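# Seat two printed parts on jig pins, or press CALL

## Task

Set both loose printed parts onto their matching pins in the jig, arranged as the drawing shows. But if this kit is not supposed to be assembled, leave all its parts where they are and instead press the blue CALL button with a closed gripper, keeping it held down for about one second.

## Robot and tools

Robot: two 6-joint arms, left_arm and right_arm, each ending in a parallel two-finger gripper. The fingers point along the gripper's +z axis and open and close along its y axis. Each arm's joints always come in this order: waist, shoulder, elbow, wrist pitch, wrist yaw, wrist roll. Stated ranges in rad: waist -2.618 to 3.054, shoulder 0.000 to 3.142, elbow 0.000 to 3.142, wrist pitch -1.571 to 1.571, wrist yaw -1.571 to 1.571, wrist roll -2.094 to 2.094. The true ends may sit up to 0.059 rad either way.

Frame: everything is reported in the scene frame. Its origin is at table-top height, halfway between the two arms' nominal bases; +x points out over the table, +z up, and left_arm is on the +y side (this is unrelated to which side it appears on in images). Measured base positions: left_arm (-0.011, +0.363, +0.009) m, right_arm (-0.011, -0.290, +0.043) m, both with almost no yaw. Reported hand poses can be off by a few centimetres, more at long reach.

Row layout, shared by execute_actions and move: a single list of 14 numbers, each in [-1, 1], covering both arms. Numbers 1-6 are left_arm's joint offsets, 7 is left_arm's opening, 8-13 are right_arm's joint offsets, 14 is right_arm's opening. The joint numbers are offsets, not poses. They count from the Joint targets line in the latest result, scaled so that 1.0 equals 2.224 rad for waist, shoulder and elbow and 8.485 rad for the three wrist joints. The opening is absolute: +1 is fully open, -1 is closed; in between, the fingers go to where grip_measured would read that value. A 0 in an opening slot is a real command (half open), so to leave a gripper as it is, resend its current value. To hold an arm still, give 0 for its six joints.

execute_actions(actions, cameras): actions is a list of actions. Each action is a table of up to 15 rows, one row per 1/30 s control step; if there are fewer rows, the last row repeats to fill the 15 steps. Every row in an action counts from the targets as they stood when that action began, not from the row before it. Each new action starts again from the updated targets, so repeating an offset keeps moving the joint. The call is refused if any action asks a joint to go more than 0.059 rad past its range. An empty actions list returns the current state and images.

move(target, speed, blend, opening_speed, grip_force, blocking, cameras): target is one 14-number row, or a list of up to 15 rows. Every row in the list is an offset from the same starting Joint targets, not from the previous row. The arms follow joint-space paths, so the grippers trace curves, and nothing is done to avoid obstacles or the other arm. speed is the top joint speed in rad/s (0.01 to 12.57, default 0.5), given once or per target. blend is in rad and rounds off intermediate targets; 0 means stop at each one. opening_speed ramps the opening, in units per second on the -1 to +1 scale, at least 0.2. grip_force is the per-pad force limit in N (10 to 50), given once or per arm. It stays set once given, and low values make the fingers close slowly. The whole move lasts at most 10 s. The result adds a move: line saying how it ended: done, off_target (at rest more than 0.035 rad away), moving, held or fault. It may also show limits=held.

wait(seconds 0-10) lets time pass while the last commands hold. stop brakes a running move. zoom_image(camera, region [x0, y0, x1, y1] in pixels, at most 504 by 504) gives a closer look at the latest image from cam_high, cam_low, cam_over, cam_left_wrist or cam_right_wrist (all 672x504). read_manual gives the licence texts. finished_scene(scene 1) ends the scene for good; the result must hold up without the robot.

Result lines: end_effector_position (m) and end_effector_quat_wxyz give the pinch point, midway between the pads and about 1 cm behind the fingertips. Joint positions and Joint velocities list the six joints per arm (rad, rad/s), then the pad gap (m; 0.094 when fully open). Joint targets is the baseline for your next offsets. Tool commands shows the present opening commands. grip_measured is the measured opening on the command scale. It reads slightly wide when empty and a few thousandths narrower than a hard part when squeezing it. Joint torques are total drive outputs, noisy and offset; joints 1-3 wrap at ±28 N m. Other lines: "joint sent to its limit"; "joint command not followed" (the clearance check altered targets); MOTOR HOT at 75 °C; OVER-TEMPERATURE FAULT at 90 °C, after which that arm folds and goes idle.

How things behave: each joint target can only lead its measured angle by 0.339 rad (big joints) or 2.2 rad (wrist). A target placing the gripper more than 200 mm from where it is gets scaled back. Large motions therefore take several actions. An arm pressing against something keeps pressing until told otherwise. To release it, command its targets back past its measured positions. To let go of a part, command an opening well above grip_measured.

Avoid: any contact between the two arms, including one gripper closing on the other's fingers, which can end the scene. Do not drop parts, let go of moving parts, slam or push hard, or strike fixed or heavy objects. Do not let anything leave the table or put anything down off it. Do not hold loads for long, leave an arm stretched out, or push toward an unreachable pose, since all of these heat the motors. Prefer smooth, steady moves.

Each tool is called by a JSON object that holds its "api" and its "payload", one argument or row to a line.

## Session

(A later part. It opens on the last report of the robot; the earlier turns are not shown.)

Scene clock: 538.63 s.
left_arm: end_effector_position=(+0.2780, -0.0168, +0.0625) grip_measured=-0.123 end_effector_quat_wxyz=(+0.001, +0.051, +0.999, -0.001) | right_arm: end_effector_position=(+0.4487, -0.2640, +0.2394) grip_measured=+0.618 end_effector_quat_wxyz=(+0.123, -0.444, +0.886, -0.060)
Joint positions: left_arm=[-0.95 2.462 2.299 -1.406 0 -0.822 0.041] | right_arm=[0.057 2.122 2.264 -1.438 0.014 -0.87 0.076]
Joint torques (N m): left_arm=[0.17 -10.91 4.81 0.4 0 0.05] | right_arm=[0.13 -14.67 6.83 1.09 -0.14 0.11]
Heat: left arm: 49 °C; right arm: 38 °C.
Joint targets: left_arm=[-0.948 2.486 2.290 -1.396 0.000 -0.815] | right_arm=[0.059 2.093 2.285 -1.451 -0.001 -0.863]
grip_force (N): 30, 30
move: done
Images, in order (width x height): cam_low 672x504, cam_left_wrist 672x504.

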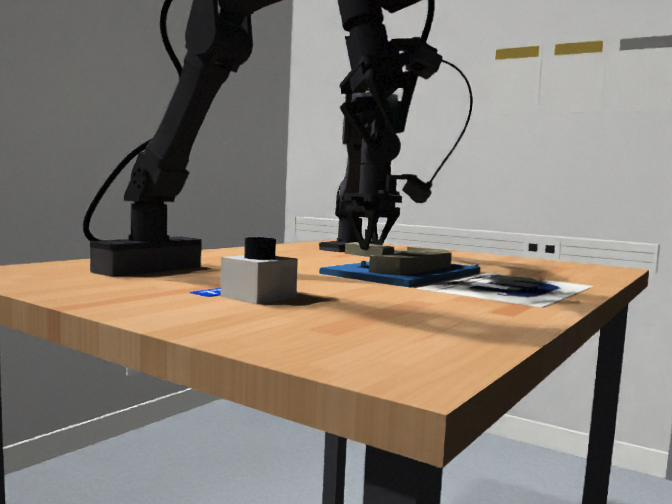

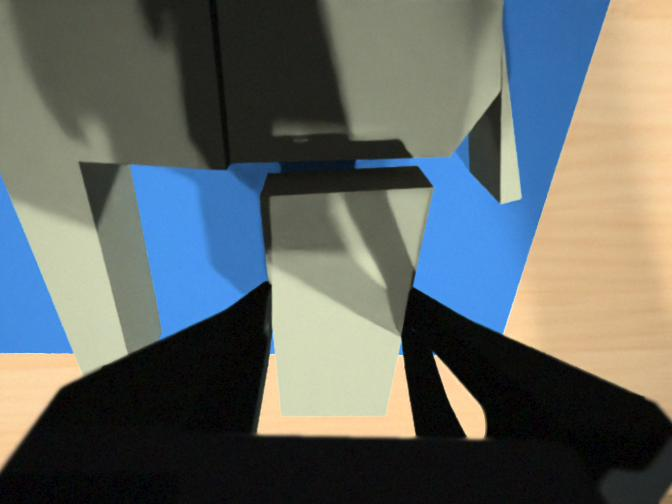

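{"api": "move", "payload": {
  "target": [0.0018,-0.0054,-0.0324,0.0073,0,0,-0.3,0,0,0,0,0,0,0.62],
  "speed": 0.08,
  "cameras": ["cam_left_wrist","cam_low","cam_high"]
}}

{"api": "zoom_image", "payload": {
  "camera": "cam_low",
  "region": [310, 220, 430, 300]
}}

{"api": "zoom_image", "payload": {
  "camera": "cam_left_wrist",
  "region": [170, 30, 506, 282]
}}

Scene clock: 555.33 s.
left_arm: end_effector_position=(+0.2770, -0.0155, +0.0445) grip_measured=-0.123 end_effector_quat_wxyz=(-0.002, +0.051, +0.999, +0.003) | right_arm: end_effector_position=(+0.4487, -0.2640, +0.2394) grip_measured=+0.618 end_effector_quat_wxyz=(+0.123, -0.444, +0.886, -0.060)
Joint positions: left_arm=[-0.95 2.462 2.227 -1.343 0 -0.821 0.041] | right_arm=[0.057 2.122 2.264 -1.438 0.014 -0.87 0.076]
Joint torques (N m): left_arm=[0.58 -11.77 4.7 0.36 -0.01 0.04] | right_arm=[0.14 -14.68 6.84 1.1 -0.13 0.09]
Heat: left arm: 48 °C; right arm: 38 °C.
Joint targets: left_arm=[-0.944 2.474 2.218 -1.334 0.000 -0.815] | right_arm=[0.059 2.093 2.285 -1.451 -0.001 -0.863]
grip_force (N): 30, 30
move: done
Images, in order (width x height): cam_high 672x504, cam_low 672x504, cam_left_wrist 672x504.

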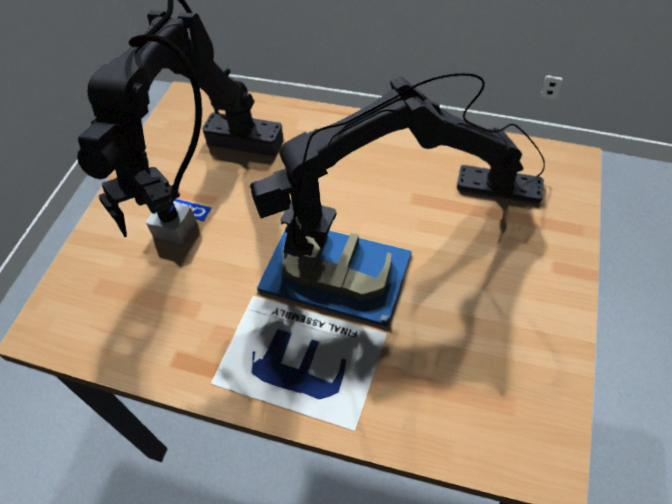

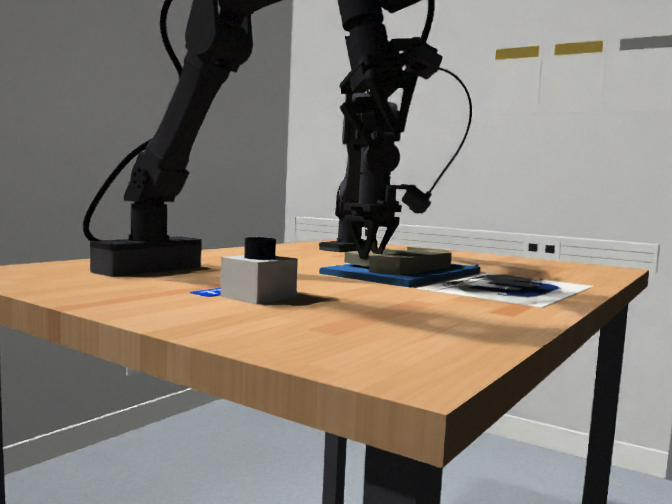

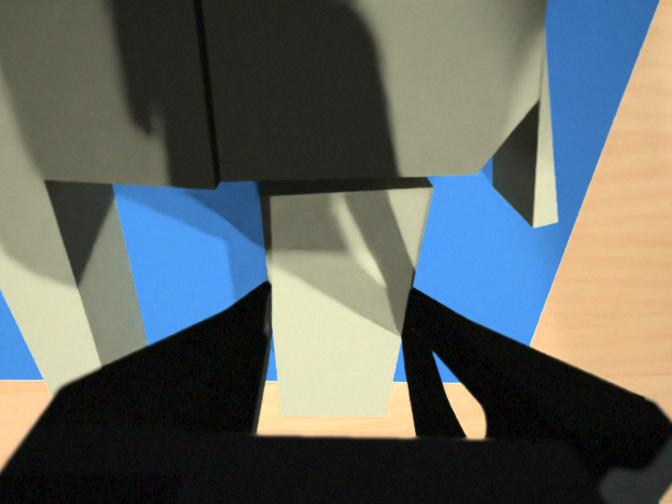

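Scaled by 4.200.

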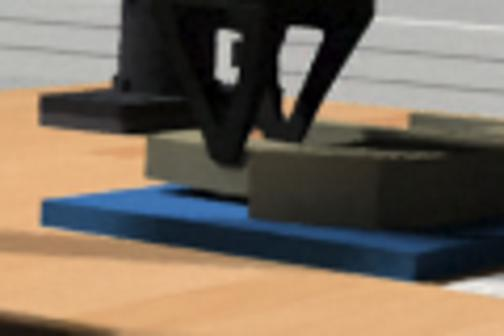

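Scaled by 1.500.

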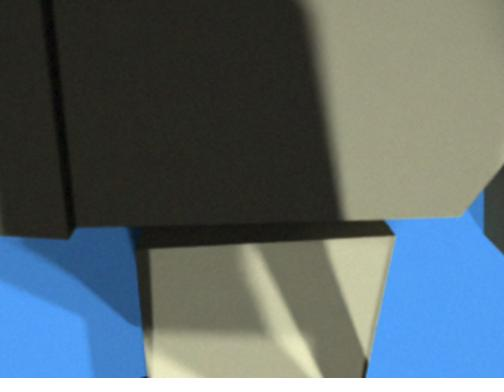

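{"api": "move", "payload": {
  "target": [0,0.0018,-0.0225,0.0062,0,0,-0.3,0,0,0,0,0,0,0.62],
  "speed": 0.06,
  "cameras": ["cam_left_wrist","cam_low"]
}}

{"api": "zoom_image", "payload": {
  "camera": "cam_low",
  "region": [310, 220, 430, 300]
}}

Scene clock: 563.37 s.
left_arm: end_effector_position=(+0.2764, -0.0150, +0.0376) grip_measured=-0.123 end_effector_quat_wxyz=(-0.004, +0.051, +0.999, +0.004) | right_arm: end_effector_position=(+0.4487, -0.2640, +0.2394) grip_measured=+0.618 end_effector_quat_wxyz=(+0.123, -0.444, +0.886, -0.060)
Joint positions: left_arm=[-0.95 2.462 2.2 -1.319 0.001 -0.821 0.041] | right_arm=[0.057 2.122 2.264 -1.438 0.014 -0.87 0.076]
Joint torques (N m): left_arm=[0.54 -11.47 2.82 0.67 -0.01 0.04] | right_arm=[0.18 -14.71 6.82 1.1 -0.14 0.09]
Heat: left arm: 47 °C; right arm: 38 °C.
Joint targets: left_arm=[-0.944 2.478 2.168 -1.282 0.000 -0.815] | right_arm=[0.059 2.093 2.285 -1.451 -0.001 -0.863]
grip_force (N): 30, 30
move: off_target (left_arm); left_arm: the wrist pitch is farthest, 0.038 rad from its target
Images, in order (width x height): cam_low 672x504, cam_left_wrist 672x504.

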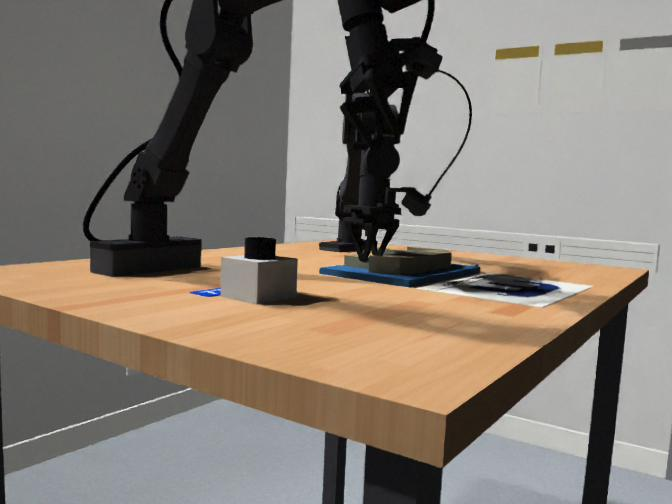

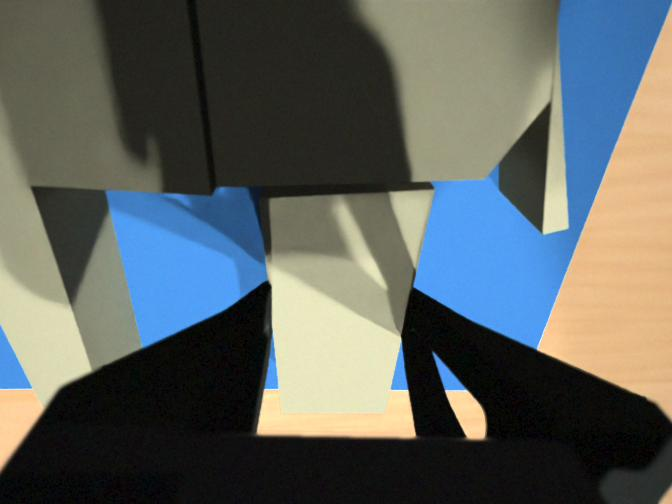

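Scaled by 4.200.

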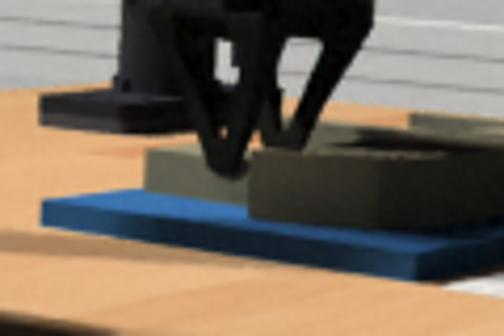

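{"api": "move", "payload": {
  "target": [0,0.001,-0.007,0.0022,0,0,-0.3,0,0,0,0,0,0,0.62],
  "speed": 0.04,
  "cameras": ["cam_left_wrist","cam_low"]
}}

{"api": "zoom_image", "payload": {
  "camera": "cam_left_wrist",
  "region": [170, 100, 506, 352]
}}

{"api": "zoom_image", "payload": {
  "camera": "cam_low",
  "region": [310, 220, 430, 300]
}}

Scene clock: 571.40 s.
left_arm: end_effector_position=(+0.2763, -0.0151, +0.0372) grip_measured=-0.123 end_effector_quat_wxyz=(-0.003, +0.051, +0.999, +0.002) | right_arm: end_effector_position=(+0.4487, -0.2640, +0.2394) grip_measured=+0.618 end_effector_quat_wxyz=(+0.123, -0.444, +0.886, -0.060)
Joint positions: left_arm=[-0.95 2.456 2.187 -1.308 0.002 -0.821 0.041] | right_arm=[0.057 2.122 2.264 -1.438 0.014 -0.87 0.076]
Joint torques (N m): left_arm=[0.54 -10.81 2.54 0.77 -0.03 0.04] | right_arm=[0.12 -14.71 6.84 1.1 -0.13 0.09]
Heat: left arm: 47 °C; right arm: 38 °C.
Joint targets: left_arm=[-0.944 2.480 2.152 -1.263 0.000 -0.815] | right_arm=[0.059 2.093 2.285 -1.451 -0.001 -0.863]
grip_force (N): 30, 30
move: off_target (left_arm); left_arm: the wrist pitch is farthest, 0.045 rad from its target
Images, in order (width x height): cam_low 672x504, cam_left_wrist 672x504.

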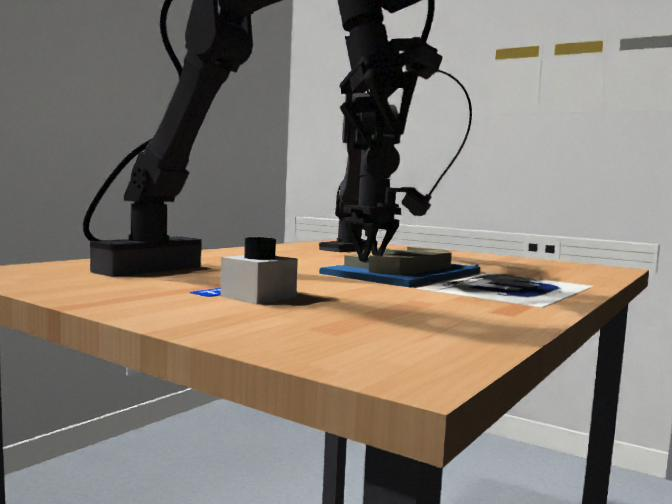

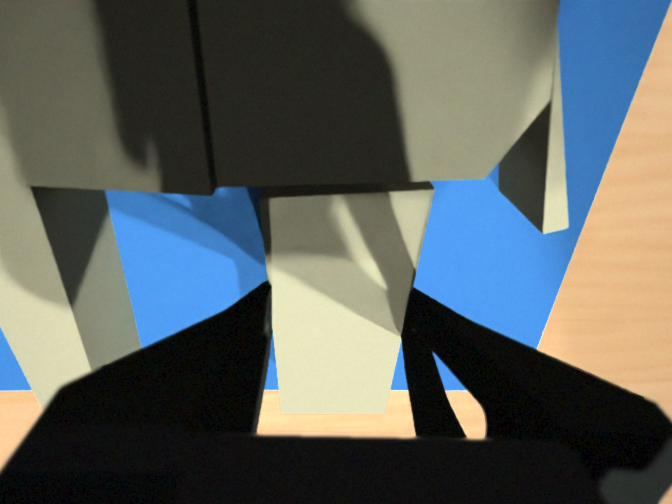

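Scaled by 1.500.

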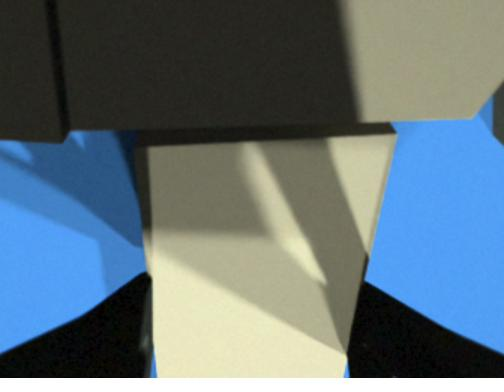

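Scaled by 4.200.

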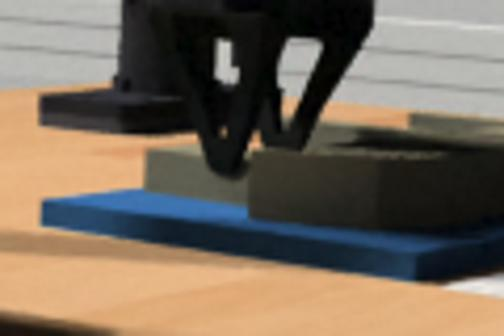

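{"api": "move", "payload": {
  "target": [
    [0,-0.001,0.008,-0.0026,0,0,-0.3,0,0,0,0,0,0,0.62],
    [0,-0.001,0.008,-0.0026,0,0,0.25,0,0,0,0,0,0,0.62],
    [0,0,0.1075,-0.0248,0,0,0.25,0,0,0,0,0,0,0.62],
    [0.3,-0.225,0.1075,-0.0248,0,0,0.25,0,0,0,0,0,0,0.62]
  ],
  "speed": [0.05,0.1,0.15,0.7],
  "opening_speed": 0.5,
  "cameras": ["cam_over","cam_low","cam_high"]
}}

{"api": "zoom_image", "payload": {
  "camera": "cam_over",
  "region": [150, 280, 450, 480]
}}

{"api": "zoom_image", "payload": {
  "camera": "cam_low",
  "region": [310, 220, 500, 300]
}}

Scene clock: 584.57 s.
left_arm: end_effector_position=(+0.4280, +0.2531, +0.2897) grip_measured=+0.249 end_effector_quat_wxyz=(+0.203, -0.275, +0.932, -0.121) | right_arm: end_effector_position=(+0.4487, -0.2640, +0.2394) grip_measured=+0.618 end_effector_quat_wxyz=(+0.123, -0.444, +0.886, -0.060)
Joint positions: left_arm=[-0.273 2.003 2.374 -1.464 0.003 -0.82 0.059] | right_arm=[0.057 2.122 2.264 -1.438 0.014 -0.87 0.076]
Joint torques (N m): left_arm=[-0.32 -10.78 6.57 1.03 -0.03 0.02] | right_arm=[0.14 -14.69 6.84 1.1 -0.14 0.09]
Heat: left arm: 48 °C; right arm: 38 °C.
Joint targets: left_arm=[-0.276 1.980 2.392 -1.473 0.000 -0.815] | right_arm=[0.059 2.093 2.285 -1.451 -0.001 -0.863]
grip_force (N): 30, 30
move: done
Images, in order (width x height): cam_high 672x504, cam_low 672x504, cam_over 672x504.

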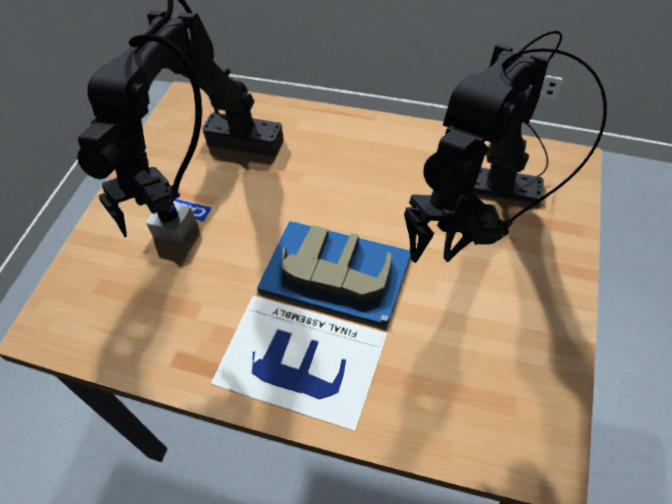

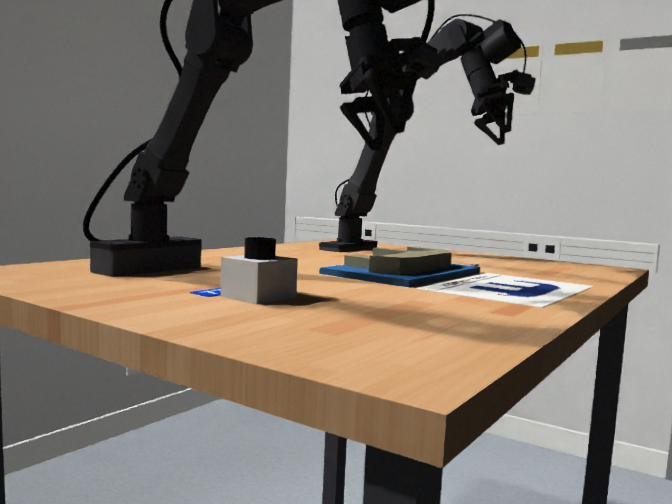

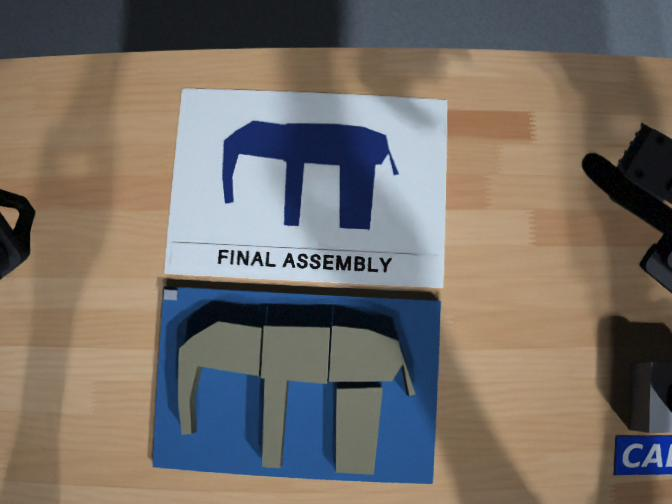

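Scaled by 1.680.

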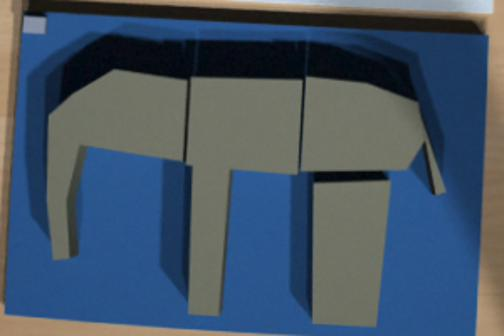

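Scaled by 2.653.

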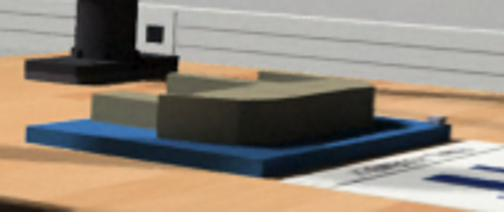

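{"api": "move", "payload": {
  "target": [-0.28,-0.1,0.02,0.03,0,0,0.25,0,0,0,0,0,0,0.62],
  "speed": 0.6,
  "cameras": ["cam_left_wrist","cam_low"]
}}

{"api": "zoom_image", "payload": {
  "camera": "cam_low",
  "region": [320, 235, 400, 295]
}}

Scene clock: 604.17 s.
left_arm: end_effector_position=(+0.2737, +0.0211, +0.4391) grip_measured=+0.249 end_effector_quat_wxyz=(+0.309, +0.026, +0.883, -0.353) | right_arm: end_effector_position=(+0.4487, -0.2640, +0.2394) grip_measured=+0.618 end_effector_quat_wxyz=(+0.123, -0.444, +0.886, -0.060)
Joint positions: left_arm=[-0.904 1.782 2.417 -1.229 0.004 -0.82 0.059] | right_arm=[0.057 2.122 2.264 -1.438 0.014 -0.87 0.076]
Joint torques (N m): left_arm=[0.47 -8.66 6.34 1.8 -0.04 0.03] | right_arm=[0.17 -14.69 6.86 1.12 -0.13 0.1]
Heat: left arm: 47 °C; right arm: 38 °C.
Joint targets: left_arm=[-0.899 1.757 2.436 -1.219 0.000 -0.815] | right_arm=[0.059 2.093 2.285 -1.451 -0.001 -0.863]
grip_force (N): 30, 30
move: done
Images, in order (width x height): cam_low 672x504, cam_left_wrist 672x504.

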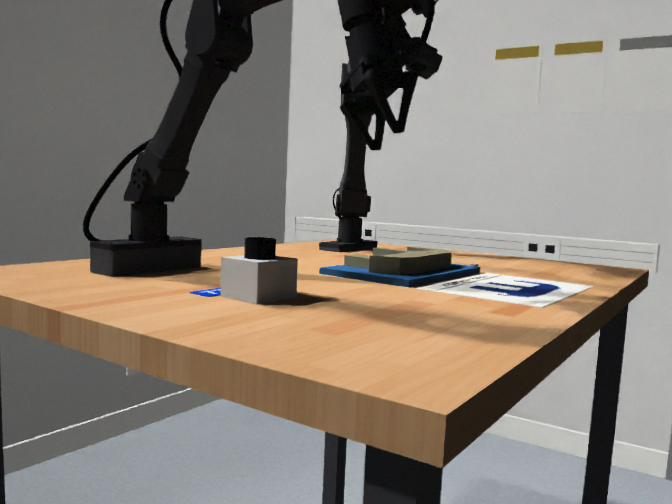

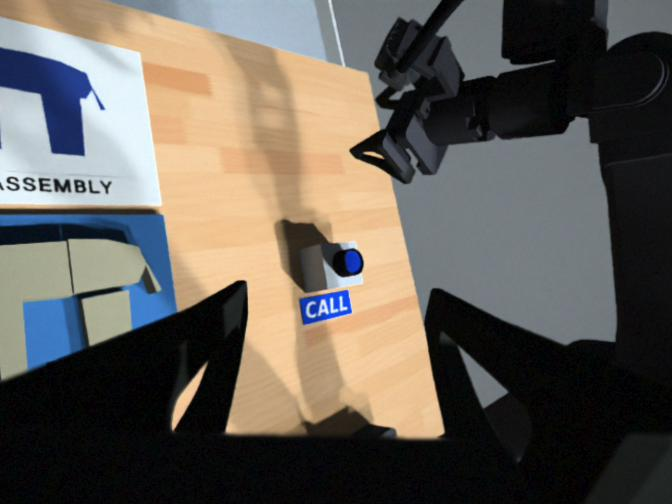

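Scaled by 6.300.

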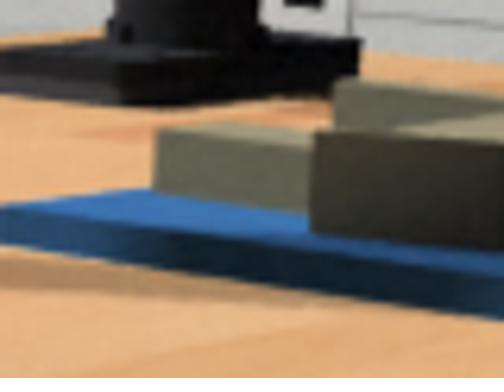

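{"api": "move", "payload": {
  "target": [0,0.036,-0.3467,0.039,0,0.096,1,0,0,0,0,0,0,0.62],
  "speed": 0.6,
  "cameras": ["cam_left_wrist"]
}}

{"api": "zoom_image", "payload": {
  "camera": "cam_left_wrist",
  "region": [170, 80, 506, 332]
}}

Scene clock: 614.37 s.
left_arm: end_effector_position=(+0.2843, +0.0083, +0.1856) grip_measured=+0.999 end_effector_quat_wxyz=(+0.228, +0.408, +0.877, -0.110) | right_arm: end_effector_position=(+0.4487, -0.2640, +0.2394) grip_measured=+0.618 end_effector_quat_wxyz=(+0.123, -0.444, +0.886, -0.060)
Joint positions: left_arm=[-0.904 1.828 1.671 -0.901 0.004 -0.009 0.094] | right_arm=[0.057 2.122 2.264 -1.438 0.014 -0.87 0.076]
Joint torques (N m): left_arm=[0.43 -8.06 5.74 1.29 -0.04 0.05] | right_arm=[0.16 -14.71 6.83 1.1 -0.13 0.09]
Heat: left arm: 47 °C; right arm: 38 °C.
Joint targets: left_arm=[-0.899 1.837 1.665 -0.888 0.000 -0.001] | right_arm=[0.059 2.093 2.285 -1.451 -0.001 -0.863]
grip_force (N): 30, 30
move: done
Images, in order (width x height): cam_left_wrist 672x504.

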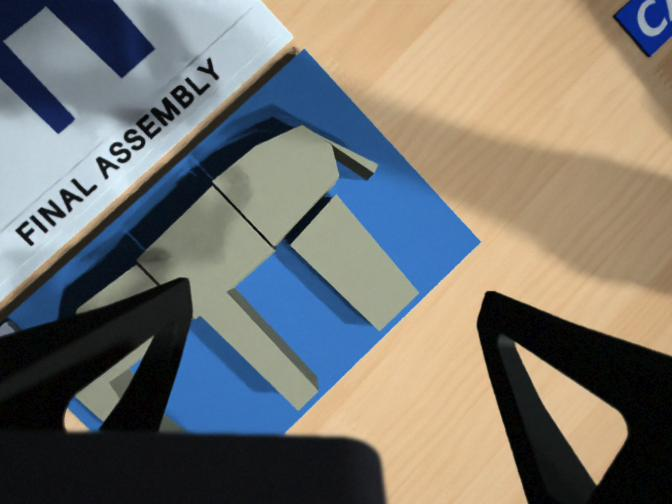

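Scaled by 1.500.

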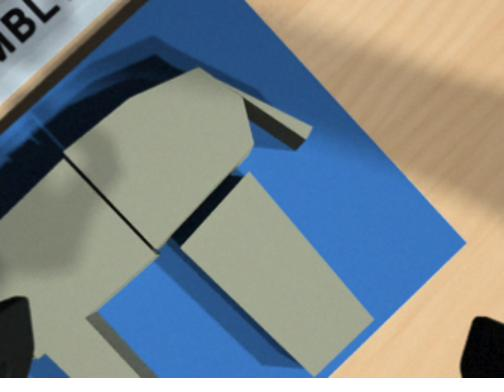

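{"api": "move", "payload": {
  "target": [0.1097,0.1992,0.2397,-0.0106,0,0,1,0,0,0,0,0,0,0.62],
  "speed": 0.6,
  "cameras": ["cam_left_wrist"]
}}

{"api": "zoom_image", "payload": {
  "camera": "cam_left_wrist",
  "region": [170, 0, 506, 252]
}}

Scene clock: 648.47 s.
left_arm: end_effector_position=(+0.4439, +0.0374, +0.1498) grip_measured=+0.999 end_effector_quat_wxyz=(+0.239, +0.293, +0.922, -0.079) | right_arm: end_effector_position=(+0.4487, -0.2640, +0.2394) grip_measured=+0.618 end_effector_quat_wxyz=(+0.123, -0.444, +0.886, -0.060)
Joint positions: left_arm=[-0.649 2.26 2.167 -0.97 0.003 -0.007 0.094] | right_arm=[0.057 2.122 2.264 -1.438 0.014 -0.87 0.076]
Joint torques (N m): left_arm=[-0.57 -10.59 8.87 1.06 -0.04 0.05] | right_arm=[0.14 -14.64 6.8 1.1 -0.15 0.09]
Heat: left arm: 45 °C; right arm: 39 °C.
Joint targets: left_arm=[-0.655 2.280 2.198 -0.978 0.000 0.000] | right_arm=[0.059 2.093 2.285 -1.451 -0.001 -0.863]
grip_force (N): 30, 30
move: done
Images, in order (width x height): cam_left_wrist 672x504.

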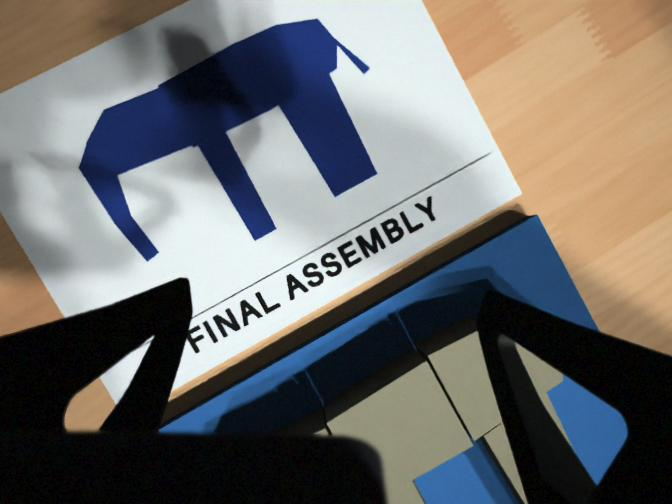

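Scaled by 1.500.

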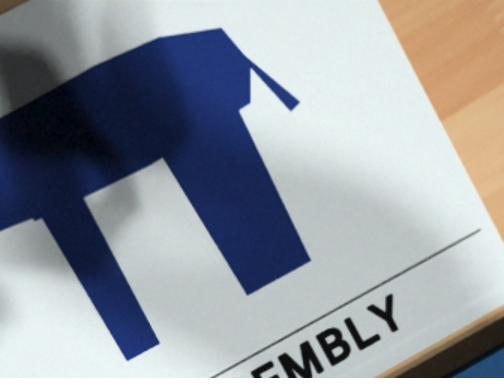

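{"api": "finished_scene", "payload": {

}}

The scene is finished: the task was done.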